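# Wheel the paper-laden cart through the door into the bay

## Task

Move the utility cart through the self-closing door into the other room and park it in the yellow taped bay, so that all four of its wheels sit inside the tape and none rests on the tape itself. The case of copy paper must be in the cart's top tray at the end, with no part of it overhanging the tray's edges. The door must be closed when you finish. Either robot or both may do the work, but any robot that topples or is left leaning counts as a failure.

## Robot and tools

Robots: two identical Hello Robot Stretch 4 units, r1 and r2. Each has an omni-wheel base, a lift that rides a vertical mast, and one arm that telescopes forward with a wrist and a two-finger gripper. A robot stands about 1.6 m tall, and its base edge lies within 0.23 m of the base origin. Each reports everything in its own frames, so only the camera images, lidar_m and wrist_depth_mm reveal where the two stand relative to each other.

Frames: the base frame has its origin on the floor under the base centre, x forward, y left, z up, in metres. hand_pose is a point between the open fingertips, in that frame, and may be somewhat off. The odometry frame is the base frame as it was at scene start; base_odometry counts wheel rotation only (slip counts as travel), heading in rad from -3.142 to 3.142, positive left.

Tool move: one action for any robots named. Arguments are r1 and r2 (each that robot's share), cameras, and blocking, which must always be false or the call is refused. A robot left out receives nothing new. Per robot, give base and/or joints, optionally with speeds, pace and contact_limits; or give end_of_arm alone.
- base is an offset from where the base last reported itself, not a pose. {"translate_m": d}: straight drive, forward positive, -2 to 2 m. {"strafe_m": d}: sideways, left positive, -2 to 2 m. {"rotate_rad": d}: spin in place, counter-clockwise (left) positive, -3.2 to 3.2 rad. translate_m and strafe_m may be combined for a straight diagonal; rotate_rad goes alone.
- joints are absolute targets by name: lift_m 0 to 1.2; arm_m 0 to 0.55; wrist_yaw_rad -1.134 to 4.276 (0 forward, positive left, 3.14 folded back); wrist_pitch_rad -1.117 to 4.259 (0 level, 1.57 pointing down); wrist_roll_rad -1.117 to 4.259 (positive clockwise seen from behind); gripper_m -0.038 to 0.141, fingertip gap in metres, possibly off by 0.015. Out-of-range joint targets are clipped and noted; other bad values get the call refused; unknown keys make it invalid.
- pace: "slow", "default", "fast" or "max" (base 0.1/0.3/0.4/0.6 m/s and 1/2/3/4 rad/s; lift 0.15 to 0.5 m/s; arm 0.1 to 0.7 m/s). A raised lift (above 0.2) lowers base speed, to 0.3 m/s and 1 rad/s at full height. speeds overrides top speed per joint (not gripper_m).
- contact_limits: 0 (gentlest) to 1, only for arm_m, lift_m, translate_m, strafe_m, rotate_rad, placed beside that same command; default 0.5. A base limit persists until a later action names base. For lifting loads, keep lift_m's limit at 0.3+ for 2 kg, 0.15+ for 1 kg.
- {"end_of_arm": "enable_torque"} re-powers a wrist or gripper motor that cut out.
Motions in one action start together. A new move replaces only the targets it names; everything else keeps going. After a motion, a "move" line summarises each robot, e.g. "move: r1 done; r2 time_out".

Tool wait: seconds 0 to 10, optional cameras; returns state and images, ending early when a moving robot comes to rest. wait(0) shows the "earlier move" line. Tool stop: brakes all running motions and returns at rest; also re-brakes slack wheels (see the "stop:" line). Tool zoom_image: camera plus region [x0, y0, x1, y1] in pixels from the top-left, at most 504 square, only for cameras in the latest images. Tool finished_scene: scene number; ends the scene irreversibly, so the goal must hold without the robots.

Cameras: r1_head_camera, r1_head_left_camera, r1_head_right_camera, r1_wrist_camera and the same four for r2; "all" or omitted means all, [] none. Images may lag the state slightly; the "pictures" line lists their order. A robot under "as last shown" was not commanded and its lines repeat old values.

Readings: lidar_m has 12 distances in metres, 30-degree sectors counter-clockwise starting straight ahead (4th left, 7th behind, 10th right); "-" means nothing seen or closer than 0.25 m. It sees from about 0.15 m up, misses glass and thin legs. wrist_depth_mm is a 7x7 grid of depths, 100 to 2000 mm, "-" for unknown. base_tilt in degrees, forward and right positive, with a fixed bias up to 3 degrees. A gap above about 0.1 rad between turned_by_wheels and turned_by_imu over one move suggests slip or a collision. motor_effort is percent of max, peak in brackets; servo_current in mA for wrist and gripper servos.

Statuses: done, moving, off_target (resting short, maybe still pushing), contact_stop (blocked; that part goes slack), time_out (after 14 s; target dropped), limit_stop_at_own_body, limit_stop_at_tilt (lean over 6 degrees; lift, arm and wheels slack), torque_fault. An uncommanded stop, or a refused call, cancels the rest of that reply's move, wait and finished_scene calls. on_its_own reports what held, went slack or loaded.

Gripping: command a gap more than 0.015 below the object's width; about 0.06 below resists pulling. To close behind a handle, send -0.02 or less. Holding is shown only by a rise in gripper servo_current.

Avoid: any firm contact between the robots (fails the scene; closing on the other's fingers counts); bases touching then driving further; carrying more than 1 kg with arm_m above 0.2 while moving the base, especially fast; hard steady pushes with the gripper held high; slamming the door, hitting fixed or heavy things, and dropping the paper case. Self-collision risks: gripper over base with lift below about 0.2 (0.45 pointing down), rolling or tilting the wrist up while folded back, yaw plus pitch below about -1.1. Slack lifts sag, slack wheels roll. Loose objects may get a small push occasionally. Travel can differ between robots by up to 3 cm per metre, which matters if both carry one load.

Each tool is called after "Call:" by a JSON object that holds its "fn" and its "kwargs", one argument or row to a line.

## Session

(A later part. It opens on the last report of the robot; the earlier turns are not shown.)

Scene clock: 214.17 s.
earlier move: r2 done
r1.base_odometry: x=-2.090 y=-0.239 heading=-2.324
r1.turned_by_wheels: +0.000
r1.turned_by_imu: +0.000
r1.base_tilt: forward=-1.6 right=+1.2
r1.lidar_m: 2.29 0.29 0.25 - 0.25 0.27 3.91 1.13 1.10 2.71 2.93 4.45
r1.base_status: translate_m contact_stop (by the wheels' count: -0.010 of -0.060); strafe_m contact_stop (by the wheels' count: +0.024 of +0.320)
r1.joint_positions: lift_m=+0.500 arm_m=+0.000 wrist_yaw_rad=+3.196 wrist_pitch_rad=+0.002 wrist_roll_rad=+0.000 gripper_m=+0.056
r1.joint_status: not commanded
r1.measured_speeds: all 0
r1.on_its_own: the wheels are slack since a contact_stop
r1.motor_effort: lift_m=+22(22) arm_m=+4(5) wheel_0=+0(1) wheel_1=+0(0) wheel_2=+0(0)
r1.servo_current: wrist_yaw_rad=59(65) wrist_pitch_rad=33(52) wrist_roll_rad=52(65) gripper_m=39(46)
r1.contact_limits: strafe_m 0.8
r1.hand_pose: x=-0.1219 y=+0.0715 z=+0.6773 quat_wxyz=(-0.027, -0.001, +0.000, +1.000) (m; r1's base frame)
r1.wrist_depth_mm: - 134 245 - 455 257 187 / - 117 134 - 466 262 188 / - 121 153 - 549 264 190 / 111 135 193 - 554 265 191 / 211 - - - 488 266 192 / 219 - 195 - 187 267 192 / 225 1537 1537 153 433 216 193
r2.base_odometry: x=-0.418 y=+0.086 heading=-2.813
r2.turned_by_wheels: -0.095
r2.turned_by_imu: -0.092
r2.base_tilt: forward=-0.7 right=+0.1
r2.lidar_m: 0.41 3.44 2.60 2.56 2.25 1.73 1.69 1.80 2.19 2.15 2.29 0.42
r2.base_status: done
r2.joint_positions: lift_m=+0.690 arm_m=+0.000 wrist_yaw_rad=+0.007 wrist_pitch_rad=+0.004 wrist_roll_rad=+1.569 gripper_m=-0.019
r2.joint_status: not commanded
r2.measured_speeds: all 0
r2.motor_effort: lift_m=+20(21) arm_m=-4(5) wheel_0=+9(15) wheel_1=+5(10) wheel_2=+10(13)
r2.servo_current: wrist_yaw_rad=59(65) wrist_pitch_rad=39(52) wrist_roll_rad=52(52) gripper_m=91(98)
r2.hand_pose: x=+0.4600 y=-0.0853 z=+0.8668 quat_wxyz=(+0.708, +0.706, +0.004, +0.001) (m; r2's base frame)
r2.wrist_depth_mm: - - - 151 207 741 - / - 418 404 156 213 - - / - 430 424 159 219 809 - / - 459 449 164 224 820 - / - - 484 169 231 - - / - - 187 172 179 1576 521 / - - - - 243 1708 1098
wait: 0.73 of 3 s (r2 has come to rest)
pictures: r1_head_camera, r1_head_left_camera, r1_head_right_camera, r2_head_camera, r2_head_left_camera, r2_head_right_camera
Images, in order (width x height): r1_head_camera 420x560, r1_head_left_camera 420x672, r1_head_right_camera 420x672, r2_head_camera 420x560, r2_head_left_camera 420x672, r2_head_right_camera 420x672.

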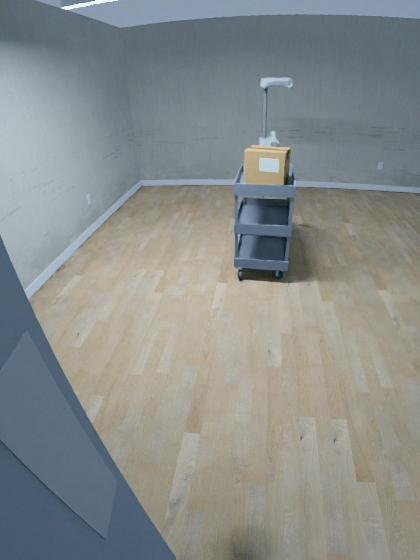

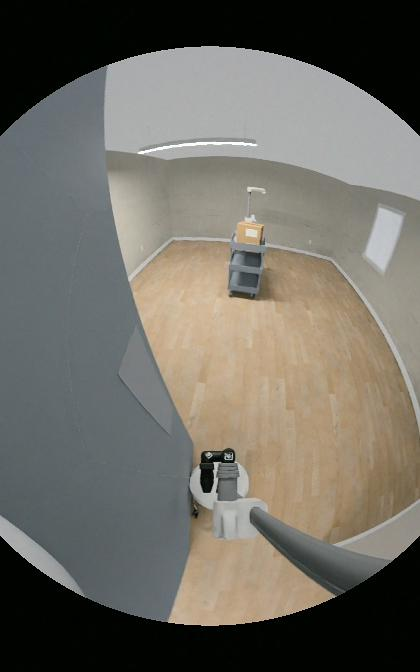

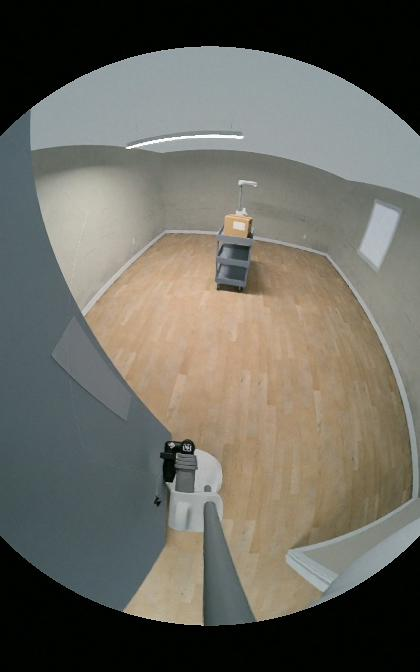

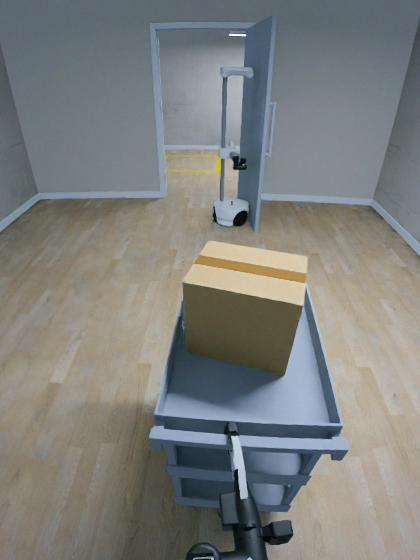

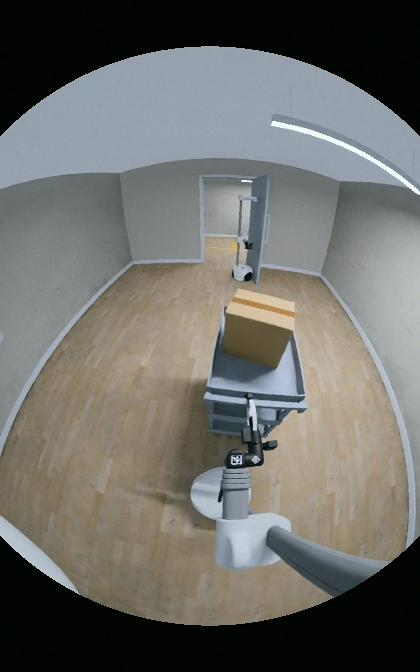

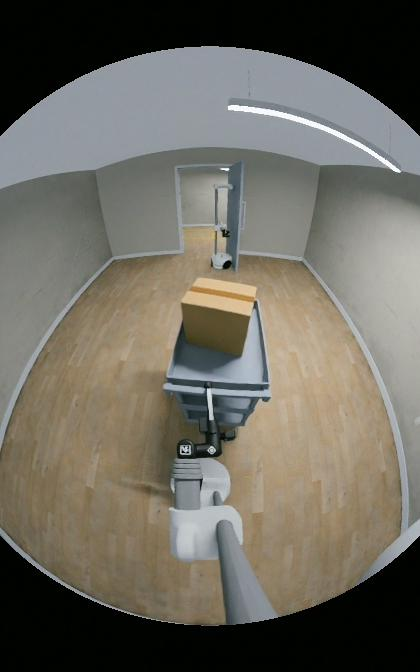

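Call:
{"fn": "move", "kwargs": {
  "r1": {"base":{"strafe_m":0.15},"pace":"slow","contact_limits":{"strafe_m":1.0}},
  "blocking": false,
  "cameras": []
}}

Call:
{"fn": "wait", "kwargs": {
  "seconds": 3,
  "cameras": ["r1_head_right_camera"]
}}

Call:
{"fn": "zoom_image", "kwargs": {
  "camera": "r1_head_right_camera",
  "region": [0, 380, 420, 640]
}}

Scene clock: 229.57 s.
move: r1 moving
r1.base_odometry: x=-2.080 y=-0.249 heading=-2.324
r1.turned_by_wheels: +0.000
r1.turned_by_imu: -0.001
r1.base_tilt: forward=-1.6 right=+1.3
r1.lidar_m: 2.30 0.30 0.25 - 0.25 0.25 0.67 1.12 1.12 2.75 3.00 4.45
r1.base_status: strafe_m moving
r1.joint_positions: lift_m=+0.500 arm_m=+0.000 wrist_yaw_rad=+3.196 wrist_pitch_rad=+0.002 wrist_roll_rad=+0.000 gripper_m=+0.056
r1.joint_status: not commanded
r1.measured_speeds: translate_m=+0.000 strafe_m=+0.056 rotate_rad=-0.001 lift_m=+0.000 arm_m=+0.000 wrist_yaw_rad=+0.000 wrist_pitch_rad=+0.000 wrist_roll_rad=+0.000
r1.motor_effort: lift_m=+22(22) arm_m=+4(5) wheel_0=-16(16) wheel_1=+9(10) wheel_2=+1(1)
r1.servo_current: wrist_yaw_rad=33(65) wrist_pitch_rad=39(46) wrist_roll_rad=52(72) gripper_m=39(46)
r1.contact_limits: strafe_m 1
r1.hand_pose: x=-0.1219 y=+0.0715 z=+0.6773 quat_wxyz=(-0.027, -0.001, +0.000, +1.000) (m; r1's base frame)
r1.wrist_depth_mm: - 134 245 - 436 253 184 / - 117 134 - 439 255 186 / - 121 153 - 452 257 189 / 111 135 193 - 452 259 188 / 211 - - - 462 262 190 / 218 - 194 - 187 262 190 / 225 1576 1537 153 415 213 190
r2: as last shown
r2.turned_by_wheels: +0.000
r2.turned_by_imu: +0.002
r2.base_tilt: forward=-0.6 right=+0.0
r2.lidar_m: 0.41 3.40 2.63 2.58 2.29 1.73 1.69 1.79 2.22 2.15 2.31 0.41
r2.motor_effort: lift_m=+20(21) arm_m=-4(5) wheel_0=+9(9) wheel_1=+6(6) wheel_2=+10(10)
r2.servo_current: wrist_yaw_rad=52(65) wrist_pitch_rad=46(52) wrist_roll_rad=52(59) gripper_m=85(98)
r2.wrist_depth_mm: - - - 151 208 741 - / - 418 404 156 213 - - / - 430 424 159 218 809 - / - 462 449 163 224 831 - / - - 484 169 231 - - / - - 187 172 180 1576 525 / - - - - 243 1661 1118
pictures: none
No camera images: "cameras" was empty.

Scene clock: 231.73 s.
earlier move: r1 done
r1.base_odometry: x=-1.982 y=-0.341 heading=-2.323
r1.turned_by_wheels: +0.001
r1.turned_by_imu: -0.001
r1.base_tilt: forward=-1.6 right=+1.3
r1.lidar_m: 2.31 0.29 0.25 - 0.25 0.27 0.63 1.16 1.15 2.77 2.99 4.49
r1.base_status: done
r1.joint_positions: lift_m=+0.500 arm_m=+0.000 wrist_yaw_rad=+3.196 wrist_pitch_rad=+0.002 wrist_roll_rad=+0.000 gripper_m=+0.056
r1.joint_status: not commanded
r1.measured_speeds: all 0
r1.motor_effort: lift_m=+22(22) arm_m=+4(5) wheel_0=-28(33) wheel_1=+32(37) wheel_2=+4(5)
r1.servo_current: wrist_yaw_rad=39(72) wrist_pitch_rad=39(52) wrist_roll_rad=46(78) gripper_m=39(52)
r1.contact_limits: strafe_m 1
r1.hand_pose: x=-0.1219 y=+0.0715 z=+0.6774 quat_wxyz=(-0.027, -0.001, +0.000, +1.000) (m; r1's base frame)
r1.wrist_depth_mm: - 135 - - 392 238 177 / - 120 141 - 399 241 179 / - 124 161 - 402 244 181 / 108 135 214 - 407 245 182 / 214 - - - 413 245 183 / - - 193 - 187 232 182 / 1499 1537 1537 153 377 204 183
r2.base_odometry: x=-0.418 y=+0.086 heading=-2.813
r2.turned_by_wheels: +0.000
r2.turned_by_imu: +0.000
r2.base_tilt: forward=-0.7 right=+0.1
r2.lidar_m: 0.41 3.42 2.61 2.56 2.25 1.74 1.70 1.81 2.19 2.16 2.30 0.40
r2.base_status: not commanded
r2.joint_positions: lift_m=+0.690 arm_m=+0.000 wrist_yaw_rad=+0.007 wrist_pitch_rad=+0.004 wrist_roll_rad=+1.569 gripper_m=-0.019
r2.joint_status: not commanded
r2.measured_speeds: all 0
r2.motor_effort: lift_m=+20(21) arm_m=-4(5) wheel_0=+9(10) wheel_1=+5(6) wheel_2=+10(11)
r2.servo_current: wrist_yaw_rad=52(65) wrist_pitch_rad=46(52) wrist_roll_rad=59(59) gripper_m=85(98)
r2.hand_pose: x=+0.4600 y=-0.0853 z=+0.8668 quat_wxyz=(+0.708, +0.706, +0.004, +0.001) (m; r2's base frame)
r2.wrist_depth_mm: - - - 152 208 732 - / - 418 404 156 213 - - / - 427 424 159 218 809 - / - 462 452 164 224 831 - / - - 480 169 230 - - / - - 187 172 179 1618 517 / - - - - 244 1661 1118
wait: 2.17 of 3 s (r1 has come to rest)
pictures: r1_head_right_camera
Images, in order (width x height): r1_head_right_camera 420x672.

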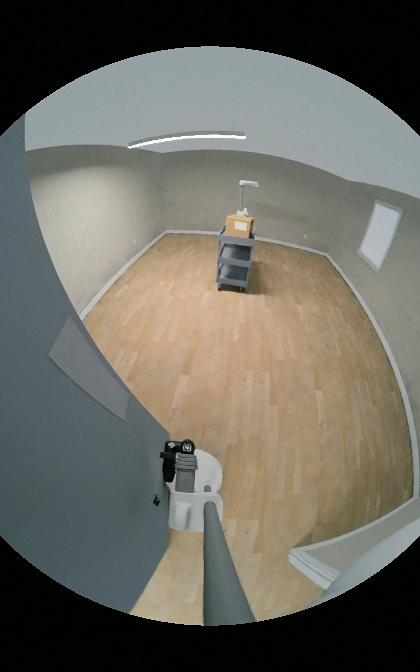

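Scaled by 1.200 from the camera's 420x672 image, which has a finer 600x960 frame.

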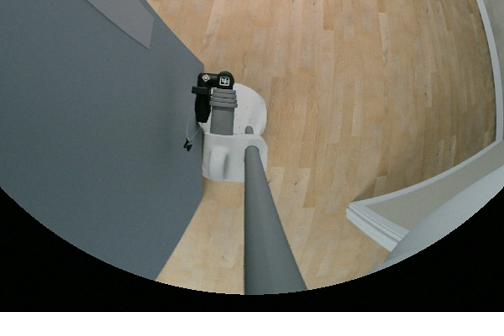

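Call:
{"fn": "move", "kwargs": {
  "r2": {"base":{"strafe_m":0.23},"pace":"slow"},
  "blocking": false,
  "cameras": []
}}

Call:
{"fn": "wait", "kwargs": {
  "seconds": 5,
  "cameras": ["r2_head_right_camera"]
}}

Call:
{"fn": "move", "kwargs": {
  "r2": {"base":{"translate_m":-0.8,"strafe_m":0.3},"pace":"slow"},
  "blocking": false,
  "cameras": []
}}

Call:
{"fn": "wait", "kwargs": {
  "seconds": 10,
  "cameras": ["r2_head_camera","r2_head_right_camera"]
}}

Scene clock: 265.50 s.
move: r2 moving
r1: as last shown
r1.turned_by_wheels: +0.000
r1.turned_by_imu: -0.002
r1.lidar_m: 2.29 0.30 0.25 - 0.25 0.26 0.69 1.16 1.16 2.75 2.98 4.45
r1.motor_effort: lift_m=+22(22) arm_m=+4(4) wheel_0=-27(28) wheel_1=+32(33) wheel_2=+4(4)
r1.servo_current: wrist_yaw_rad=46(52) wrist_pitch_rad=33(52) wrist_roll_rad=52(59) gripper_m=39(46)
r1.contact_limits: strafe_m 1
r1.wrist_depth_mm: - 135 - - 392 237 176 / - 120 141 - 399 240 179 / - 124 161 - 402 242 181 / 108 135 215 - 407 245 182 / 215 - - - 413 245 182 / - - 193 - 189 231 182 / 1537 1499 1499 153 375 205 182
r2.base_odometry: x=-0.414 y=+0.072 heading=-2.813
r2.turned_by_wheels: +0.000
r2.turned_by_imu: +0.004
r2.base_tilt: forward=-0.6 right=+0.1
r2.lidar_m: 0.41 3.41 2.59 2.56 2.26 1.73 1.70 1.81 2.20 2.18 2.34 0.39
r2.base_status: strafe_m moving
r2.joint_positions: lift_m=+0.690 arm_m=+0.000 wrist_yaw_rad=+0.004 wrist_pitch_rad=+0.004 wrist_roll_rad=+1.569 gripper_m=-0.019
r2.joint_status: not commanded
r2.measured_speeds: translate_m=+0.000 strafe_m=+0.055 rotate_rad=-0.001 lift_m=+0.000 arm_m=+0.000 wrist_yaw_rad=-0.031 wrist_pitch_rad=+0.000 wrist_roll_rad=+0.000
r2.motor_effort: lift_m=+20(21) arm_m=-4(5) wheel_0=-11(11) wheel_1=+7(9) wheel_2=+2(8)
r2.servo_current: wrist_yaw_rad=46(72) wrist_pitch_rad=39(46) wrist_roll_rad=52(52) gripper_m=85(98)
r2.hand_pose: x=+0.4597 y=-0.0864 z=+0.8668 quat_wxyz=(+0.708, +0.706, +0.003, +0.000) (m; r2's base frame)
r2.wrist_depth_mm: - - - 154 210 741 - / - 469 410 158 216 809 - / - 430 424 161 220 809 - / - 459 452 165 226 831 - / - - 480 170 231 - - / - - 185 173 180 1464 - / - - - - 243 1618 1118
pictures: none
No camera images: "cameras" was empty.

Scene clock: 268.47 s.
earlier move: r2 done
r1.base_odometry: x=-1.982 y=-0.341 heading=-2.323
r1.turned_by_wheels: +0.000
r1.turned_by_imu: +0.000
r1.base_tilt: forward=-1.6 right=+1.3
r1.lidar_m: 2.35 0.30 0.25 - 0.25 0.25 0.68 1.15 1.11 2.77 2.97 2.72
r1.base_status: not commanded
r1.joint_positions: lift_m=+0.500 arm_m=+0.000 wrist_yaw_rad=+3.196 wrist_pitch_rad=+0.002 wrist_roll_rad=+0.000 gripper_m=+0.056
r1.joint_status: not commanded
r1.measured_speeds: all 0
r1.motor_effort: lift_m=+22(22) arm_m=+4(4) wheel_0=-28(28) wheel_1=+33(33) wheel_2=+4(4)
r1.servo_current: wrist_yaw_rad=59(72) wrist_pitch_rad=39(59) wrist_roll_rad=65(65) gripper_m=39(46)
r1.contact_limits: strafe_m 1
r1.hand_pose: x=-0.1219 y=+0.0715 z=+0.6774 quat_wxyz=(-0.027, -0.001, +0.000, +1.000) (m; r1's base frame)
r1.wrist_depth_mm: - 135 - - 394 237 177 / - 120 141 - 397 240 178 / - 124 161 - 402 242 181 / 108 135 214 - 410 243 182 / 214 - - - 407 246 183 / - - 193 - 187 230 183 / 1576 1499 1499 153 375 205 183
r2.base_odometry: x=-0.344 y=-0.132 heading=-2.813
r2.turned_by_wheels: +0.000
r2.turned_by_imu: +0.000
r2.base_tilt: forward=-0.6 right=+0.1
r2.lidar_m: 0.41 3.12 2.37 2.34 2.24 1.72 1.69 1.79 2.43 2.37 0.38 0.37
r2.base_status: done
r2.joint_positions: lift_m=+0.690 arm_m=+0.000 wrist_yaw_rad=-0.006 wrist_pitch_rad=+0.004 wrist_roll_rad=+1.569 gripper_m=-0.019
r2.joint_status: not commanded
r2.measured_speeds: all 0
r2.motor_effort: lift_m=+20(21) arm_m=-4(5) wheel_0=-5(17) wheel_1=+5(9) wheel_2=+1(8)
r2.servo_current: wrist_yaw_rad=52(72) wrist_pitch_rad=46(52) wrist_roll_rad=52(65) gripper_m=85(98)
r2.hand_pose: x=+0.4588 y=-0.0890 z=+0.8668 quat_wxyz=(+0.708, +0.706, -0.001, -0.003) (m; r2's base frame)
r2.wrist_depth_mm: - 345 347 107 164 - - / - 384 387 119 176 - - / - 442 433 126 190 - - / - - 488 138 206 - - / - - - 152 224 1661 500 / - - 186 164 180 1499 1118 / - - - - 272 327 1118
wait: 2.97 of 5 s (r2 has come to rest)
pictures: r2_head_right_camera
Images, in order (width x height): r2_head_right_camera 420x672.

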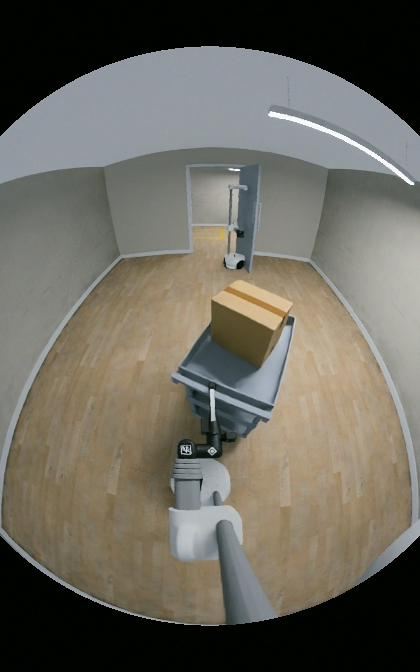

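Scene clock: 268.97 s.
move: r2 moving
r1: as last shown
r1.lidar_m: 2.36 0.29 0.25 - 0.25 0.25 0.62 1.10 1.12 2.76 3.01 2.73
r1.motor_effort: lift_m=+22(22) arm_m=+4(4) wheel_0=-28(28) wheel_1=+32(33) wheel_2=+4(4)
r1.servo_current: wrist_yaw_rad=52(65) wrist_pitch_rad=39(46) wrist_roll_rad=46(65) gripper_m=39(46)
r1.contact_limits: strafe_m 1
r1.wrist_depth_mm: - 135 - - 389 237 177 / - 120 142 - 397 240 179 / - 124 161 - 402 243 180 / 108 135 214 - 407 244 182 / 214 - - - 410 247 183 / - - 193 - 187 230 182 / 1464 1537 1537 153 377 204 183
r2.base_odometry: x=-0.331 y=-0.133 heading=-2.813
r2.turned_by_wheels: +0.000
r2.turned_by_imu: +0.000
r2.base_tilt: forward=-0.6 right=+0.1
r2.lidar_m: 0.42 3.14 2.38 2.33 2.20 1.70 1.66 1.79 2.44 2.36 0.40 0.37
r2.base_status: translate_m moving; strafe_m moving
r2.joint_positions: lift_m=+0.690 arm_m=+0.000 wrist_yaw_rad=-0.006 wrist_pitch_rad=+0.004 wrist_roll_rad=+1.569 gripper_m=-0.019
r2.joint_status: not commanded
r2.measured_speeds: translate_m=-0.049 strafe_m=+0.018 rotate_rad=+0.002 lift_m=+0.000 arm_m=+0.000 wrist_yaw_rad=+0.000 wrist_pitch_rad=+0.000 wrist_roll_rad=+0.000
r2.motor_effort: lift_m=+20(21) arm_m=-5(5) wheel_0=-13(14) wheel_1=-6(7) wheel_2=+12(12)
r2.servo_current: wrist_yaw_rad=46(65) wrist_pitch_rad=39(46) wrist_roll_rad=39(59) gripper_m=91(91)
r2.hand_pose: x=+0.4588 y=-0.0890 z=+0.8668 quat_wxyz=(+0.708, +0.706, -0.001, -0.003) (m; r2's base frame)
r2.wrist_depth_mm: - 347 347 108 164 - - / - 384 389 119 177 - - / - 436 433 126 191 - - / - - 492 139 207 - - / - - - 153 227 1661 500 / - - 186 166 179 1464 1118 / - - - - 276 1576 1060
pictures: none
No camera images: "cameras" was empty.

Scene clock: 278.23 s.
earlier move: r2 done
r1.base_odometry: x=-1.982 y=-0.341 heading=-2.323
r1.turned_by_wheels: +0.000
r1.turned_by_imu: -0.001
r1.base_tilt: forward=-1.6 right=+1.3
r1.lidar_m: 3.16 0.30 0.25 - 0.25 0.28 0.67 1.16 1.13 2.76 2.99 3.20
r1.base_status: not commanded
r1.joint_positions: lift_m=+0.500 arm_m=+0.000 wrist_yaw_rad=+3.196 wrist_pitch_rad=+0.002 wrist_roll_rad=+0.000 gripper_m=+0.056
r1.joint_status: not commanded
r1.measured_speeds: all 0
r1.motor_effort: lift_m=+22(22) arm_m=+4(5) wheel_0=-28(28) wheel_1=+33(33) wheel_2=+4(4)
r1.servo_current: wrist_yaw_rad=39(72) wrist_pitch_rad=46(52) wrist_roll_rad=39(72) gripper_m=46(52)
r1.contact_limits: strafe_m 1
r1.hand_pose: x=-0.1219 y=+0.0715 z=+0.6774 quat_wxyz=(-0.027, -0.001, +0.000, +1.000) (m; r1's base frame)
r1.wrist_depth_mm: - 135 - - 394 237 176 / - 120 142 - 399 241 179 / - 124 161 - 404 244 180 / 109 135 213 - 407 245 181 / 214 - - - 410 247 182 / - - 193 - 188 232 183 / 1537 1499 1537 153 375 205 182
r2.base_odometry: x=+0.510 y=-0.157 heading=-2.812
r2.turned_by_wheels: +0.001
r2.turned_by_imu: +0.004
r2.base_tilt: forward=-0.6 right=+0.1
r2.lidar_m: 0.42 2.86 2.16 2.13 1.15 0.88 0.86 0.90 1.35 2.61 2.78 0.42
r2.base_status: done
r2.joint_positions: lift_m=+0.690 arm_m=+0.000 wrist_yaw_rad=+0.003 wrist_pitch_rad=+0.004 wrist_roll_rad=+1.569 gripper_m=-0.019
r2.joint_status: not commanded
r2.measured_speeds: all 0
r2.motor_effort: lift_m=+21(21) arm_m=-4(5) wheel_0=-1(14) wheel_1=-5(8) wheel_2=+9(15)
r2.servo_current: wrist_yaw_rad=52(65) wrist_pitch_rad=46(52) wrist_roll_rad=52(65) gripper_m=85(98)
r2.hand_pose: x=+0.4596 y=-0.0865 z=+0.8668 quat_wxyz=(+0.708, +0.706, +0.003, +0.000) (m; r2's base frame)
r2.wrist_depth_mm: - - - 151 208 699 - / - 430 407 156 213 - - / - 427 424 159 219 809 - / - 459 449 164 224 831 - / - - 477 168 231 - - / - - 186 172 178 1576 521 / - - - - 243 1708 1098
wait: 9.27 of 10 s (r2 has come to rest)
pictures: r2_head_camera, r2_head_right_camera
Images, in order (width x height): r2_head_camera 420x560, r2_head_right_camera 420x672.

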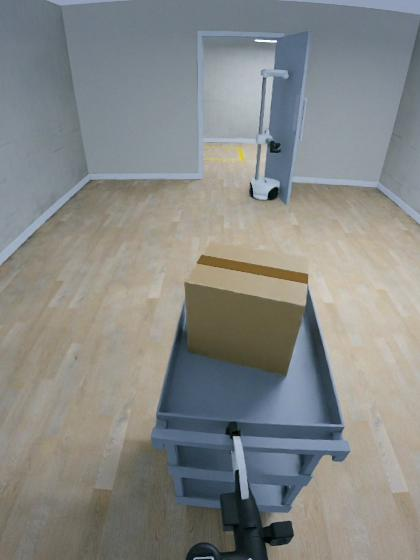

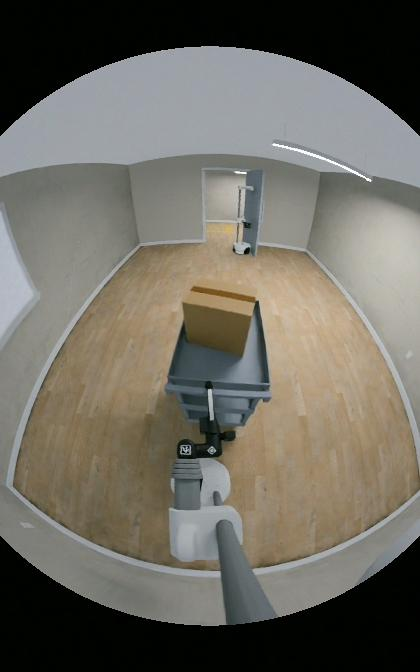

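Call:
{"fn": "move", "kwargs": {
  "r2": {"base":{"rotate_rad":-0.025},"pace":"slow"},
  "blocking": false,
  "cameras": []
}}

Call:
{"fn": "wait", "kwargs": {
  "seconds": 1.5,
  "cameras": []
}}

Call:
{"fn": "move", "kwargs": {
  "r2": {"base":{"translate_m":0.5},"pace":"default"},
  "blocking": false,
  "cameras": []
}}

Call:
{"fn": "wait", "kwargs": {
  "seconds": 6,
  "cameras": ["r2_head_camera","r2_head_right_camera"]
}}

Scene clock: 292.90 s.
move: r2 moving
r1: as last shown
r1.lidar_m: 3.18 0.28 0.25 - 0.25 0.25 0.65 1.11 1.14 2.77 2.99 3.19
r1.motor_effort: lift_m=+22(22) arm_m=+4(4) wheel_0=-28(28) wheel_1=+33(33) wheel_2=+4(4)
r1.servo_current: wrist_yaw_rad=52(52) wrist_pitch_rad=39(46) wrist_roll_rad=39(59) gripper_m=39(46)
r1.contact_limits: strafe_m 1
r1.wrist_depth_mm: - 134 - - 392 238 177 / - 120 141 - 397 242 178 / - 124 162 - 404 243 181 / 108 136 214 - 407 245 181 / 213 - - - 410 246 183 / - - 193 - 188 232 182 / 1537 1499 1537 153 375 205 182
r2.base_odometry: x=+0.510 y=-0.157 heading=-2.836
r2.turned_by_wheels: -0.023
r2.turned_by_imu: -0.021
r2.base_tilt: forward=-0.7 right=+0.1
r2.lidar_m: 0.41 0.44 2.16 2.13 1.19 0.89 0.86 0.91 1.31 2.61 2.75 0.43
r2.base_status: rotate_rad moving
r2.joint_positions: lift_m=+0.690 arm_m=+0.000 wrist_yaw_rad=+0.007 wrist_pitch_rad=+0.004 wrist_roll_rad=+1.569 gripper_m=-0.019
r2.joint_status: not commanded
r2.measured_speeds: all 0
r2.motor_effort: lift_m=+20(21) arm_m=-4(5) wheel_0=+7(10) wheel_1=+4(4) wheel_2=+8(11)
r2.servo_current: wrist_yaw_rad=59(59) wrist_pitch_rad=39(46) wrist_roll_rad=39(59) gripper_m=91(91)
r2.hand_pose: x=+0.4599 y=-0.0855 z=+0.8668 quat_wxyz=(+0.708, +0.706, +0.004, +0.001) (m; r2's base frame)
r2.wrist_depth_mm: - - - 154 211 707 - / - - 413 158 216 798 - / - 430 424 162 222 809 - / - 455 445 165 226 831 - / - - 473 169 230 - - / - - 186 172 179 1618 - / - - - - 241 1576 480
pictures: none
No camera images: "cameras" was empty.

Scene clock: 293.00 s.
earlier move: r2 done
r1.base_odometry: x=-1.982 y=-0.341 heading=-2.323
r1.turned_by_wheels: +0.000
r1.turned_by_imu: +0.000
r1.base_tilt: forward=-1.6 right=+1.3
r1.lidar_m: 3.17 0.28 0.25 - 0.25 0.27 0.65 1.15 1.14 2.75 3.01 3.17
r1.base_status: not commanded
r1.joint_positions: lift_m=+0.500 arm_m=+0.000 wrist_yaw_rad=+3.196 wrist_pitch_rad=+0.002 wrist_roll_rad=+0.000 gripper_m=+0.056
r1.joint_status: not commanded
r1.measured_speeds: all 0
r1.motor_effort: lift_m=+22(22) arm_m=+4(4) wheel_0=-27(28) wheel_1=+32(33) wheel_2=+4(4)
r1.servo_current: wrist_yaw_rad=65(65) wrist_pitch_rad=39(46) wrist_roll_rad=46(59) gripper_m=39(46)
r1.contact_limits: strafe_m 1
r1.hand_pose: x=-0.1219 y=+0.0715 z=+0.6774 quat_wxyz=(-0.027, -0.001, +0.000, +1.000) (m; r1's base frame)
r1.wrist_depth_mm: - 135 - - 392 237 177 / - 120 141 - 397 240 179 / - 124 161 - 404 243 180 / 108 136 213 - 410 246 181 / 214 - - - 413 246 183 / - - 193 - 187 230 183 / 1537 1499 1537 153 375 204 183
r2.base_odometry: x=+0.510 y=-0.157 heading=-2.836
r2.turned_by_wheels: +0.000
r2.turned_by_imu: +0.000
r2.base_tilt: forward=-0.7 right=+0.1
r2.lidar_m: 0.39 0.44 2.17 2.14 1.18 0.85 0.86 0.90 1.30 2.61 2.72 0.42
r2.base_status: done
r2.joint_positions: lift_m=+0.690 arm_m=+0.000 wrist_yaw_rad=+0.007 wrist_pitch_rad=+0.004 wrist_roll_rad=+1.569 gripper_m=-0.019
r2.joint_status: not commanded
r2.measured_speeds: all 0
r2.motor_effort: lift_m=+20(21) arm_m=-4(5) wheel_0=+10(10) wheel_1=+5(5) wheel_2=+8(11)
r2.servo_current: wrist_yaw_rad=59(59) wrist_pitch_rad=46(46) wrist_roll_rad=52(59) gripper_m=85(91)
r2.hand_pose: x=+0.4599 y=-0.0855 z=+0.8668 quat_wxyz=(+0.708, +0.706, +0.004, +0.001) (m; r2's base frame)
r2.wrist_depth_mm: - - - 154 210 715 - / - - 413 158 216 798 - / - 427 424 162 221 820 - / - 459 449 165 226 820 - / - - 477 169 231 - - / - - 186 172 179 1576 - / - - - - 242 1618 477
wait: 0.10 of 1.5 s (r2 has come to rest)
pictures: none
No camera images: "cameras" was empty.

Scene clock: 293.50 s.
move: r2 moving
r1: as last shown
r1.lidar_m: 3.14 0.29 0.25 - 0.25 0.27 0.66 1.14 1.15 2.77 2.98 3.15
r1.servo_current: wrist_yaw_rad=52(72) wrist_pitch_rad=39(46) wrist_roll_rad=39(52) gripper_m=46(46)
r1.contact_limits: strafe_m 1
r1.wrist_depth_mm: - 134 - - 392 237 177 / - 120 141 - 397 241 179 / - 124 162 - 404 243 180 / 108 135 214 - 407 245 182 / 214 - - - 410 246 182 / - - 194 - 187 232 183 / 1576 1576 1499 153 373 204 182
r2.base_odometry: x=+0.480 y=-0.167 heading=-2.835
r2.turned_by_wheels: +0.000
r2.turned_by_imu: +0.000
r2.base_tilt: forward=-0.7 right=+0.1
r2.lidar_m: 0.38 2.86 2.10 2.14 1.21 0.91 0.89 0.91 1.37 2.62 2.78 0.40
r2.base_status: translate_m moving
r2.joint_positions: lift_m=+0.690 arm_m=+0.000 wrist_yaw_rad=+0.004 wrist_pitch_rad=+0.004 wrist_roll_rad=+1.569 gripper_m=-0.019
r2.joint_status: not commanded
r2.measured_speeds: translate_m=+0.120 strafe_m=+0.000 rotate_rad=-0.001 lift_m=+0.000 arm_m=+0.000 wrist_yaw_rad=-0.027 wrist_pitch_rad=+0.000 wrist_roll_rad=+0.000
r2.motor_effort: lift_m=+20(20) arm_m=+4(5) wheel_0=+9(18) wheel_1=+8(11) wheel_2=-15(15)
r2.servo_current: wrist_yaw_rad=52(59) wrist_pitch_rad=46(52) wrist_roll_rad=46(65) gripper_m=72(91)
r2.hand_pose: x=+0.4596 y=-0.0862 z=+0.8668 quat_wxyz=(+0.708, +0.706, +0.003, +0.000) (m; r2's base frame)
r2.wrist_depth_mm: - - - 153 208 683 - / - 564 407 156 214 - - / - 427 424 160 219 809 - / - 455 449 163 224 831 - / - - 473 168 229 - - / - - 185 171 179 544 - / - - - - 241 1576 473
pictures: none
No camera images: "cameras" was empty.

Scene clock: 296.17 s.
earlier move: r2 done
r1.base_odometry: x=-1.982 y=-0.341 heading=-2.323
r1.turned_by_wheels: +0.000
r1.turned_by_imu: +0.000
r1.base_tilt: forward=-1.6 right=+1.3
r1.lidar_m: 2.71 0.29 0.25 - 0.25 0.26 0.63 1.13 1.12 2.77 2.99 2.68
r1.base_status: not commanded
r1.joint_positions: lift_m=+0.500 arm_m=+0.000 wrist_yaw_rad=+3.196 wrist_pitch_rad=+0.002 wrist_roll_rad=+0.000 gripper_m=+0.056
r1.joint_status: not commanded
r1.measured_speeds: all 0
r1.motor_effort: lift_m=+22(22) arm_m=+4(5) wheel_0=-28(28) wheel_1=+33(33) wheel_2=+4(4)
r1.servo_current: wrist_yaw_rad=59(72) wrist_pitch_rad=39(52) wrist_roll_rad=46(65) gripper_m=39(46)
r1.contact_limits: strafe_m 1
r1.hand_pose: x=-0.1219 y=+0.0715 z=+0.6774 quat_wxyz=(-0.027, -0.001, +0.000, +1.000) (m; r1's base frame)
r1.wrist_depth_mm: - 134 - - 394 237 177 / - 120 141 - 399 242 179 / - 124 161 - 402 243 181 / 108 135 213 - 410 245 182 / 214 - - - 413 245 182 / - - 194 - 188 231 182 / 1499 1576 1576 153 377 204 183
r2.base_odometry: x=+0.033 y=-0.308 heading=-2.835
r2.turned_by_wheels: +0.000
r2.turned_by_imu: +0.001
r2.base_tilt: forward=-0.7 right=+0.1
r2.lidar_m: 0.43 2.85 2.11 2.08 1.84 1.38 1.36 1.45 2.09 2.64 2.81 0.36
r2.base_status: done
r2.joint_positions: lift_m=+0.690 arm_m=+0.000 wrist_yaw_rad=+0.006 wrist_pitch_rad=+0.004 wrist_roll_rad=+1.569 gripper_m=-0.019
r2.joint_status: not commanded
r2.measured_speeds: all 0
r2.motor_effort: lift_m=+20(21) arm_m=+4(5) wheel_0=+5(18) wheel_1=+4(11) wheel_2=-3(22)
r2.servo_current: wrist_yaw_rad=59(65) wrist_pitch_rad=39(52) wrist_roll_rad=52(65) gripper_m=78(91)
r2.hand_pose: x=+0.4598 y=-0.0856 z=+0.8668 quat_wxyz=(+0.708, +0.706, +0.004, +0.001) (m; r2's base frame)
r2.wrist_depth_mm: - 343 351 113 169 - - / - 379 379 121 178 - - / - 430 421 129 193 - - / - - 473 141 206 - - / - - - 153 225 1661 - / - - 186 165 179 1537 477 / - - - - 265 1708 1182
wait: 2.67 of 6 s (r2 has come to rest)
pictures: r2_head_camera, r2_head_right_camera
Images, in order (width x height): r2_head_camera 420x560, r2_head_right_camera 420x672.

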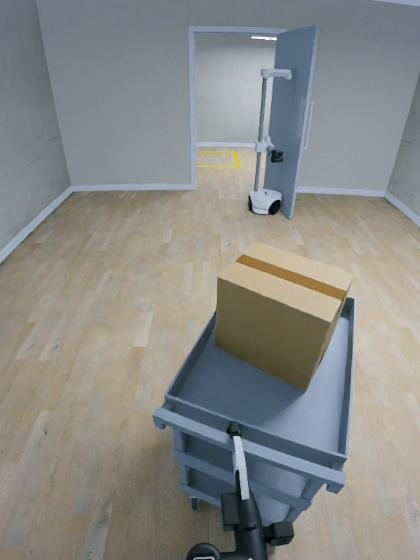

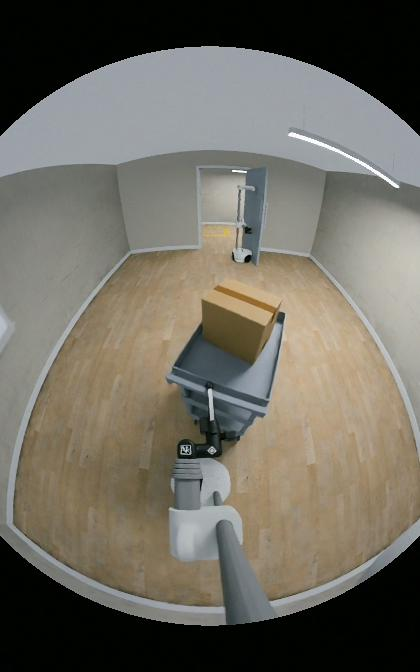

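Call:
{"fn": "move", "kwargs": {
  "r2": {"base":{"translate_m":-0.4},"pace":"slow"},
  "blocking": false,
  "cameras": []
}}

Call:
{"fn": "wait", "kwargs": {
  "seconds": 6,
  "cameras": []
}}

Call:
{"fn": "move", "kwargs": {
  "r2": {"base":{"strafe_m":-0.1},"pace":"slow"},
  "blocking": false,
  "cameras": []
}}

Call:
{"fn": "wait", "kwargs": {
  "seconds": 4,
  "cameras": ["r2_head_camera"]
}}

Scene clock: 308.03 s.
move: r2 moving
r1: as last shown
r1.turned_by_imu: -0.001
r1.lidar_m: 2.71 0.29 0.25 - 0.25 0.26 0.68 1.15 1.12 2.76 3.00 2.71
r1.motor_effort: lift_m=+22(22) arm_m=+4(4) wheel_0=-27(28) wheel_1=+32(33) wheel_2=+4(4)
r1.servo_current: wrist_yaw_rad=52(65) wrist_pitch_rad=39(46) wrist_roll_rad=46(59) gripper_m=39(46)
r1.contact_limits: strafe_m 1
r1.wrist_depth_mm: - 135 - - 392 236 177 / - 120 142 - 397 241 179 / - 124 161 - 402 243 181 / 108 135 213 - 410 244 182 / 214 - - - 410 246 182 / - - 193 - 187 231 183 / 1537 1537 1499 153 377 204 183
r2.base_odometry: x=+0.045 y=-0.305 heading=-2.835
r2.turned_by_wheels: +0.000
r2.turned_by_imu: +0.002
r2.base_tilt: forward=-0.7 right=+0.1
r2.lidar_m: 0.43 2.84 2.12 2.08 1.83 1.40 1.33 1.42 2.07 2.65 0.41 0.37
r2.base_status: translate_m moving
r2.joint_positions: lift_m=+0.690 arm_m=+0.000 wrist_yaw_rad=+0.006 wrist_pitch_rad=+0.004 wrist_roll_rad=+1.569 gripper_m=-0.019
r2.joint_status: not commanded
r2.measured_speeds: translate_m=-0.048 strafe_m=+0.000 rotate_rad=+0.001 lift_m=+0.000 arm_m=+0.000 wrist_yaw_rad=+0.000 wrist_pitch_rad=+0.000 wrist_roll_rad=+0.000
r2.motor_effort: lift_m=+20(21) arm_m=+4(4) wheel_0=-5(7) wheel_1=-7(8) wheel_2=+12(12)
r2.servo_current: wrist_yaw_rad=59(59) wrist_pitch_rad=39(46) wrist_roll_rad=39(59) gripper_m=72(85)
r2.hand_pose: x=+0.4598 y=-0.0856 z=+0.8668 quat_wxyz=(+0.708, +0.706, +0.004, +0.001) (m; r2's base frame)
r2.wrist_depth_mm: - 345 355 113 169 - - / - 382 382 121 180 - - / - 433 424 130 193 - - / - 504 473 142 208 - - / - - - 153 225 1661 - / - - 185 167 179 1464 473 / - - - - 266 1708 1182
pictures: none
No camera images: "cameras" was empty.

Scene clock: 312.83 s.
earlier move: r2 done
r1.base_odometry: x=-1.982 y=-0.341 heading=-2.323
r1.turned_by_wheels: +0.000
r1.turned_by_imu: +0.000
r1.base_tilt: forward=-1.6 right=+1.3
r1.lidar_m: 3.07 0.28 0.25 - 0.25 0.27 0.65 1.14 1.14 2.77 2.98 3.10
r1.base_status: not commanded
r1.joint_positions: lift_m=+0.500 arm_m=+0.000 wrist_yaw_rad=+3.196 wrist_pitch_rad=+0.002 wrist_roll_rad=+0.000 gripper_m=+0.056
r1.joint_status: not commanded
r1.measured_speeds: all 0
r1.motor_effort: lift_m=+22(22) arm_m=+4(5) wheel_0=-27(28) wheel_1=+32(33) wheel_2=+4(4)
r1.servo_current: wrist_yaw_rad=52(72) wrist_pitch_rad=26(52) wrist_roll_rad=52(72) gripper_m=39(46)
r1.contact_limits: strafe_m 1
r1.hand_pose: x=-0.1219 y=+0.0715 z=+0.6774 quat_wxyz=(-0.027, -0.001, +0.000, +1.000) (m; r1's base frame)
r1.wrist_depth_mm: - 134 - - 392 238 177 / - 120 141 - 397 241 179 / - 124 161 - 402 243 181 / 108 135 213 - 410 244 182 / 214 - - - 413 245 182 / - - 193 - 187 230 182 / 1537 1499 1537 153 377 204 182
r2.base_odometry: x=+0.414 y=-0.188 heading=-2.836
r2.turned_by_wheels: -0.001
r2.turned_by_imu: +0.000
r2.base_tilt: forward=-0.6 right=+0.0
r2.lidar_m: 0.41 2.86 2.15 2.10 1.30 0.99 0.95 1.04 1.46 2.61 2.80 0.39
r2.base_status: done
r2.joint_positions: lift_m=+0.690 arm_m=+0.000 wrist_yaw_rad=-0.002 wrist_pitch_rad=+0.004 wrist_roll_rad=+1.569 gripper_m=-0.019
r2.joint_status: not commanded
r2.measured_speeds: all 0
r2.motor_effort: lift_m=+20(21) arm_m=-4(4) wheel_0=-8(15) wheel_1=-6(9) wheel_2=+5(14)
r2.servo_current: wrist_yaw_rad=39(65) wrist_pitch_rad=46(52) wrist_roll_rad=59(65) gripper_m=78(85)
r2.hand_pose: x=+0.4591 y=-0.0881 z=+0.8668 quat_wxyz=(+0.708, +0.706, +0.001, -0.002) (m; r2's base frame)
r2.wrist_depth_mm: - - - 154 211 699 - / - - 415 158 216 - - / - 427 427 160 220 809 - / - 459 445 165 226 831 - / - - 477 169 231 - - / - - 185 173 181 564 - / - - - - 243 1576 488
wait: 4.80 of 6 s (r2 has come to rest)
pictures: none
No camera images: "cameras" was empty.

Scene clock: 313.33 s.
move: r2 moving
r1: as last shown
r1.lidar_m: 3.07 0.29 0.25 - 0.25 0.26 0.65 1.16 1.12 2.75 2.99 3.09
r1.motor_effort: lift_m=+22(22) arm_m=+4(4) wheel_0=-27(28) wheel_1=+33(33) wheel_2=+4(4)
r1.servo_current: wrist_yaw_rad=33(65) wrist_pitch_rad=46(46) wrist_roll_rad=52(59) gripper_m=39(46)
r1.contact_limits: strafe_m 1
r1.wrist_depth_mm: - 134 - - 392 238 177 / - 120 141 - 397 242 179 / - 124 162 - 402 243 181 / 109 135 214 - 410 245 182 / 214 - - - 410 246 182 / - - 194 - 189 232 183 / 1537 1537 1576 153 377 204 182
r2.base_odometry: x=+0.410 y=-0.174 heading=-2.836
r2.turned_by_wheels: +0.000
r2.turned_by_imu: +0.000
r2.base_tilt: forward=-0.7 right=+0.1
r2.lidar_m: 0.41 0.45 2.17 2.13 1.31 0.98 0.96 1.03 1.48 2.62 2.75 0.42
r2.base_status: strafe_m moving
r2.joint_positions: lift_m=+0.690 arm_m=+0.000 wrist_yaw_rad=-0.001 wrist_pitch_rad=+0.004 wrist_roll_rad=+1.569 gripper_m=-0.019
r2.joint_status: not commanded
r2.measured_speeds: translate_m=+0.000 strafe_m=-0.055 rotate_rad=+0.003 lift_m=+0.000 arm_m=+0.000 wrist_yaw_rad=+0.025 wrist_pitch_rad=+0.000 wrist_roll_rad=+0.000
r2.motor_effort: lift_m=+20(21) arm_m=-3(4) wheel_0=+10(10) wheel_1=-7(10) wheel_2=+0(5)
r2.servo_current: wrist_yaw_rad=33(52) wrist_pitch_rad=39(46) wrist_roll_rad=52(59) gripper_m=78(85)
r2.hand_pose: x=+0.4592 y=-0.0878 z=+0.8668 quat_wxyz=(+0.708, +0.706, +0.001, -0.002) (m; r2's base frame)
r2.wrist_depth_mm: - - - 150 206 1430 - / - 574 407 154 212 - - / - 424 421 158 217 809 - / - 455 449 162 224 831 - / - - 480 167 230 - - / - - 185 171 179 554 - / - - - - 242 1618 480
pictures: none
No camera images: "cameras" was empty.

Scene clock: 314.97 s.
earlier move: r2 done
r1.base_odometry: x=-1.982 y=-0.341 heading=-2.323
r1.turned_by_wheels: +0.000
r1.turned_by_imu: +0.000
r1.base_tilt: forward=-1.6 right=+1.3
r1.lidar_m: 3.07 0.29 0.25 - 0.25 0.26 0.67 1.15 1.13 2.75 2.99 3.10
r1.base_status: not commanded
r1.joint_positions: lift_m=+0.500 arm_m=+0.000 wrist_yaw_rad=+3.196 wrist_pitch_rad=+0.002 wrist_roll_rad=+0.000 gripper_m=+0.056
r1.joint_status: not commanded
r1.measured_speeds: all 0
r1.motor_effort: lift_m=+22(22) arm_m=+4(4) wheel_0=-27(28) wheel_1=+32(33) wheel_2=+4(4)
r1.servo_current: wrist_yaw_rad=39(72) wrist_pitch_rad=46(52) wrist_roll_rad=26(65) gripper_m=46(46)
r1.contact_limits: strafe_m 1
r1.hand_pose: x=-0.1219 y=+0.0715 z=+0.6774 quat_wxyz=(-0.027, -0.001, +0.000, +1.000) (m; r1's base frame)
r1.wrist_depth_mm: - 135 - - 392 237 177 / - 120 141 - 397 241 179 / - 124 161 - 402 242 180 / 109 135 213 - 407 244 181 / 215 - - - 413 245 182 / - - 193 - 188 230 182 / 1499 1537 1499 153 373 204 183
r2.base_odometry: x=+0.384 y=-0.093 heading=-2.836
r2.turned_by_wheels: +0.000
r2.turned_by_imu: +0.001
r2.base_tilt: forward=-0.7 right=+0.0
r2.lidar_m: 0.37 0.42 2.27 2.22 1.30 0.98 0.97 1.01 1.48 2.52 2.67 0.40
r2.base_status: done
r2.joint_positions: lift_m=+0.690 arm_m=+0.000 wrist_yaw_rad=+0.005 wrist_pitch_rad=+0.004 wrist_roll_rad=+1.569 gripper_m=-0.019
r2.joint_status: not commanded
r2.measured_speeds: all 0
r2.motor_effort: lift_m=+20(21) arm_m=-3(4) wheel_0=+8(17) wheel_1=-2(10) wheel_2=+0(5)
r2.servo_current: wrist_yaw_rad=46(59) wrist_pitch_rad=46(52) wrist_roll_rad=52(59) gripper_m=78(85)
r2.hand_pose: x=+0.4597 y=-0.0859 z=+0.8668 quat_wxyz=(+0.708, +0.706, +0.003, +0.000) (m; r2's base frame)
r2.wrist_depth_mm: - - - 158 216 1499 1138 / - - - 160 220 750 - / - 421 421 164 223 809 - / - 442 442 167 227 831 - / - 469 466 169 231 - - / - - 187 172 179 - - / - - - - - 1576 500
wait: 1.63 of 4 s (r2 has come to rest)
pictures: r2_head_camera
Images, in order (width x height): r2_head_camera 420x560.

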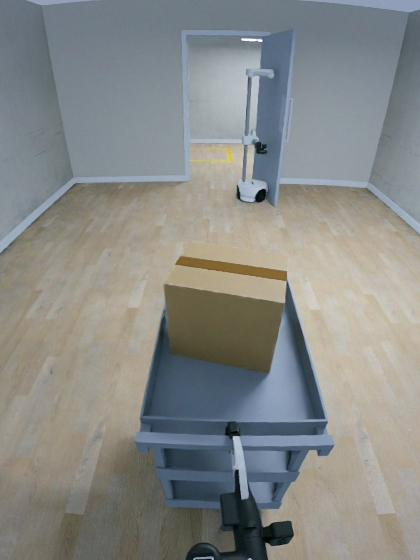

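Call:
{"fn": "move", "kwargs": {
  "r2": {"base":{"translate_m":0.35,"strafe_m":0.02},"pace":"default"},
  "blocking": false,
  "cameras": []
}}

Call:
{"fn": "wait", "kwargs": {
  "seconds": 4,
  "cameras": ["r2_head_camera"]
}}

Scene clock: 328.00 s.
move: r2 moving
r1: as last shown
r1.turned_by_imu: -0.001
r1.lidar_m: 3.02 0.29 0.25 - 0.25 0.26 0.61 1.15 1.14 2.76 2.99 3.06
r1.motor_effort: lift_m=+22(22) arm_m=+4(4) wheel_0=-28(28) wheel_1=+32(33) wheel_2=+4(4)
r1.servo_current: wrist_yaw_rad=59(72) wrist_pitch_rad=39(52) wrist_roll_rad=39(59) gripper_m=39(46)
r1.contact_limits: strafe_m 1
r1.wrist_depth_mm: - 135 - - 392 237 177 / - 120 142 - 397 241 179 / - 125 162 - 404 243 181 / 108 135 214 - 404 244 181 / 213 - - - 410 245 183 / - - 194 - 187 230 183 / 1499 1537 1576 153 377 204 182
r2.base_odometry: x=+0.355 y=-0.103 heading=-2.835
r2.turned_by_wheels: +0.000
r2.turned_by_imu: +0.002
r2.base_tilt: forward=-0.7 right=+0.0
r2.lidar_m: 0.40 0.43 2.27 2.20 1.34 1.02 0.99 1.05 1.54 2.52 2.68 0.44
r2.base_status: translate_m moving; strafe_m moving
r2.joint_positions: lift_m=+0.690 arm_m=+0.000 wrist_yaw_rad=+0.000 wrist_pitch_rad=+0.004 wrist_roll_rad=+1.569 gripper_m=-0.019
r2.joint_status: not commanded
r2.measured_speeds: translate_m=+0.121 strafe_m=+0.006 rotate_rad=-0.003 lift_m=+0.000 arm_m=+0.000 wrist_yaw_rad=-0.022 wrist_pitch_rad=+0.000 wrist_roll_rad=+0.000
r2.motor_effort: lift_m=+20(21) arm_m=+4(4) wheel_0=+8(14) wheel_1=+10(12) wheel_2=-18(18)
r2.servo_current: wrist_yaw_rad=26(52) wrist_pitch_rad=46(46) wrist_roll_rad=46(59) gripper_m=72(78)
r2.hand_pose: x=+0.4593 y=-0.0873 z=+0.8668 quat_wxyz=(+0.708, +0.706, +0.002, -0.001) (m; r2's base frame)
r2.wrist_depth_mm: - - - 160 218 1661 1138 / - - - 163 222 750 - / - 424 424 165 224 820 - / - 442 442 167 229 831 - / - 469 459 168 230 842 - / - - 186 172 180 - - / - - - - 236 1537 -
pictures: none
No camera images: "cameras" was empty.

Scene clock: 330.17 s.
earlier move: r2 done
r1.base_odometry: x=-1.982 y=-0.341 heading=-2.323
r1.turned_by_wheels: +0.000
r1.turned_by_imu: +0.000
r1.base_tilt: forward=-1.6 right=+1.3
r1.lidar_m: 2.71 0.30 0.25 - 0.25 0.26 0.66 1.15 1.14 2.75 2.97 2.73
r1.base_status: not commanded
r1.joint_positions: lift_m=+0.500 arm_m=+0.000 wrist_yaw_rad=+3.196 wrist_pitch_rad=+0.002 wrist_roll_rad=+0.000 gripper_m=+0.056
r1.joint_status: not commanded
r1.measured_speeds: all 0
r1.motor_effort: lift_m=+22(22) arm_m=+4(5) wheel_0=-27(28) wheel_1=+32(33) wheel_2=+4(4)
r1.servo_current: wrist_yaw_rad=39(72) wrist_pitch_rad=39(52) wrist_roll_rad=46(78) gripper_m=39(46)
r1.contact_limits: strafe_m 1
r1.hand_pose: x=-0.1219 y=+0.0715 z=+0.6774 quat_wxyz=(-0.027, -0.001, +0.000, +1.000) (m; r1's base frame)
r1.wrist_depth_mm: - 135 - - 392 238 177 / - 120 141 - 397 241 179 / - 124 162 - 402 243 180 / 108 136 213 - 410 245 181 / 213 - - - 413 247 183 / - - 193 - 187 230 183 / 1537 1499 1499 154 377 204 182
r2.base_odometry: x=+0.057 y=-0.217 heading=-2.836
r2.turned_by_wheels: +0.000
r2.turned_by_imu: -0.002
r2.base_tilt: forward=-0.7 right=+0.1
r2.lidar_m: 0.42 0.46 2.23 2.15 1.77 1.34 1.31 1.40 2.02 2.56 2.72 0.41
r2.base_status: done
r2.joint_positions: lift_m=+0.690 arm_m=+0.000 wrist_yaw_rad=-0.007 wrist_pitch_rad=+0.004 wrist_roll_rad=+1.569 gripper_m=-0.019
r2.joint_status: not commanded
r2.measured_speeds: all 0
r2.motor_effort: lift_m=+21(21) arm_m=+4(5) wheel_0=-1(14) wheel_1=+2(12) wheel_2=-5(21)
r2.servo_current: wrist_yaw_rad=59(72) wrist_pitch_rad=46(52) wrist_roll_rad=52(59) gripper_m=78(78)
r2.hand_pose: x=+0.4587 y=-0.0894 z=+0.8668 quat_wxyz=(+0.708, +0.706, -0.001, -0.004) (m; r2's base frame)
r2.wrist_depth_mm: - - - 139 195 - - / - 397 402 145 202 750 - / - 418 415 150 211 - - / - 462 452 158 219 - - / - - 488 165 229 - - / - - 185 171 181 564 - / - - - - - 1708 477
wait: 2.17 of 4 s (r2 has come to rest)
pictures: r2_head_camera
Images, in order (width x height): r2_head_camera 420x560.

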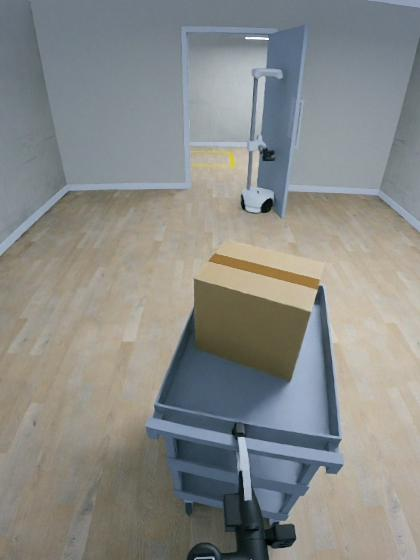

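Call:
{"fn": "move", "kwargs": {
  "r2": {"base":{"strafe_m":-0.28},"pace":"slow"},
  "blocking": false,
  "cameras": []
}}

Call:
{"fn": "wait", "kwargs": {
  "seconds": 5,
  "cameras": ["r2_head_camera"]
}}

Call:
{"fn": "move", "kwargs": {
  "r2": {"base":{"translate_m":0.35,"strafe_m":0.07},"pace":"default"},
  "blocking": false,
  "cameras": []
}}

Call:
{"fn": "wait", "kwargs": {
  "seconds": 4,
  "cameras": ["r2_head_camera"]
}}

Scene clock: 338.90 s.
move: r2 moving
r1: as last shown
r1.lidar_m: 2.72 0.32 0.25 - 0.25 0.26 0.66 1.13 1.14 2.77 2.98 2.71
r1.motor_effort: lift_m=+22(22) arm_m=+4(4) wheel_0=-28(28) wheel_1=+32(33) wheel_2=+4(4)
r1.servo_current: wrist_yaw_rad=52(72) wrist_pitch_rad=46(46) wrist_roll_rad=46(65) gripper_m=46(46)
r1.contact_limits: strafe_m 1
r1.wrist_depth_mm: - 134 - - 392 238 176 / - 119 142 - 397 242 179 / - 124 162 - 404 242 180 / 108 135 214 - 410 245 182 / 214 - - - 413 246 182 / - - 194 - 187 232 183 / 1499 1537 1576 153 375 205 182
r2.base_odometry: x=+0.052 y=-0.203 heading=-2.836
r2.turned_by_wheels: +0.000
r2.turned_by_imu: +0.001
r2.base_tilt: forward=-0.7 right=+0.1
r2.lidar_m: 0.42 0.47 2.23 2.19 1.79 1.38 1.30 1.38 2.02 2.55 2.71 0.39
r2.base_status: strafe_m moving
r2.joint_positions: lift_m=+0.690 arm_m=+0.000 wrist_yaw_rad=-0.003 wrist_pitch_rad=+0.004 wrist_roll_rad=+1.569 gripper_m=-0.019
r2.joint_status: not commanded
r2.measured_speeds: translate_m=+0.000 strafe_m=-0.056 rotate_rad=-0.001 lift_m=+0.000 arm_m=+0.000 wrist_yaw_rad=+0.015 wrist_pitch_rad=+0.000 wrist_roll_rad=+0.000
r2.motor_effort: lift_m=+20(21) arm_m=+4(4) wheel_0=+9(14) wheel_1=-6(8) wheel_2=+0(3)
r2.servo_current: wrist_yaw_rad=52(59) wrist_pitch_rad=46(46) wrist_roll_rad=52(52) gripper_m=78(78)
r2.hand_pose: x=+0.4590 y=-0.0883 z=+0.8668 quat_wxyz=(+0.708, +0.706, +0.000, -0.003) (m; r2's base frame)
r2.wrist_depth_mm: - - - 135 191 - - / - 392 397 142 200 - - / - 413 415 148 208 - - / - 466 449 155 217 - - / - - 488 163 227 - - / - - 185 169 179 1576 525 / - - - - - 1661 477
pictures: none
No camera images: "cameras" was empty.

Scene clock: 342.37 s.
earlier move: r2 done
r1.base_odometry: x=-1.982 y=-0.341 heading=-2.323
r1.turned_by_wheels: +0.000
r1.turned_by_imu: +0.000
r1.base_tilt: forward=-1.6 right=+1.3
r1.lidar_m: 2.66 0.30 0.25 - 0.25 0.26 0.62 1.15 1.12 2.77 3.01 2.74
r1.base_status: not commanded
r1.joint_positions: lift_m=+0.500 arm_m=+0.000 wrist_yaw_rad=+3.196 wrist_pitch_rad=+0.002 wrist_roll_rad=+0.000 gripper_m=+0.056
r1.joint_status: not commanded
r1.measured_speeds: all 0
r1.motor_effort: lift_m=+22(22) arm_m=+4(5) wheel_0=-28(28) wheel_1=+33(33) wheel_2=+4(4)
r1.servo_current: wrist_yaw_rad=59(72) wrist_pitch_rad=33(52) wrist_roll_rad=39(65) gripper_m=39(46)
r1.contact_limits: strafe_m 1
r1.hand_pose: x=-0.1219 y=+0.0715 z=+0.6774 quat_wxyz=(-0.027, -0.001, +0.000, +1.000) (m; r1's base frame)
r1.wrist_depth_mm: - 135 - - 394 237 177 / - 120 141 - 397 241 179 / - 124 161 - 402 243 181 / 108 135 214 - 410 245 182 / 214 - - - 410 245 182 / - - 193 - 188 231 183 / 1537 1537 1576 153 377 204 183
r2.base_odometry: x=-0.028 y=+0.050 heading=-2.836
r2.turned_by_wheels: +0.000
r2.turned_by_imu: +0.002
r2.base_tilt: forward=-0.6 right=+0.1
r2.lidar_m: 0.37 0.39 2.52 2.43 1.80 1.36 1.32 1.40 2.04 2.27 2.41 0.45
r2.base_status: done
r2.joint_positions: lift_m=+0.690 arm_m=+0.000 wrist_yaw_rad=+0.005 wrist_pitch_rad=+0.004 wrist_roll_rad=+1.569 gripper_m=-0.019
r2.joint_status: not commanded
r2.measured_speeds: all 0
r2.motor_effort: lift_m=+20(21) arm_m=+4(4) wheel_0=+6(16) wheel_1=-4(8) wheel_2=+1(3)
r2.servo_current: wrist_yaw_rad=46(65) wrist_pitch_rad=46(46) wrist_roll_rad=52(65) gripper_m=85(85)
r2.hand_pose: x=+0.4597 y=-0.0861 z=+0.8668 quat_wxyz=(+0.708, +0.706, +0.003, +0.000) (m; r2's base frame)
r2.wrist_depth_mm: - - - 185 248 1661 1138 / - - - 183 245 1618 530 / - - - 180 242 809 - / - 442 439 178 239 831 - / - 449 449 176 235 831 - / - 459 185 173 179 - - / - - 466 - 230 - -
wait: 3.47 of 5 s (r2 has come to rest)
pictures: r2_head_camera
Images, in order (width x height): r2_head_camera 420x560.

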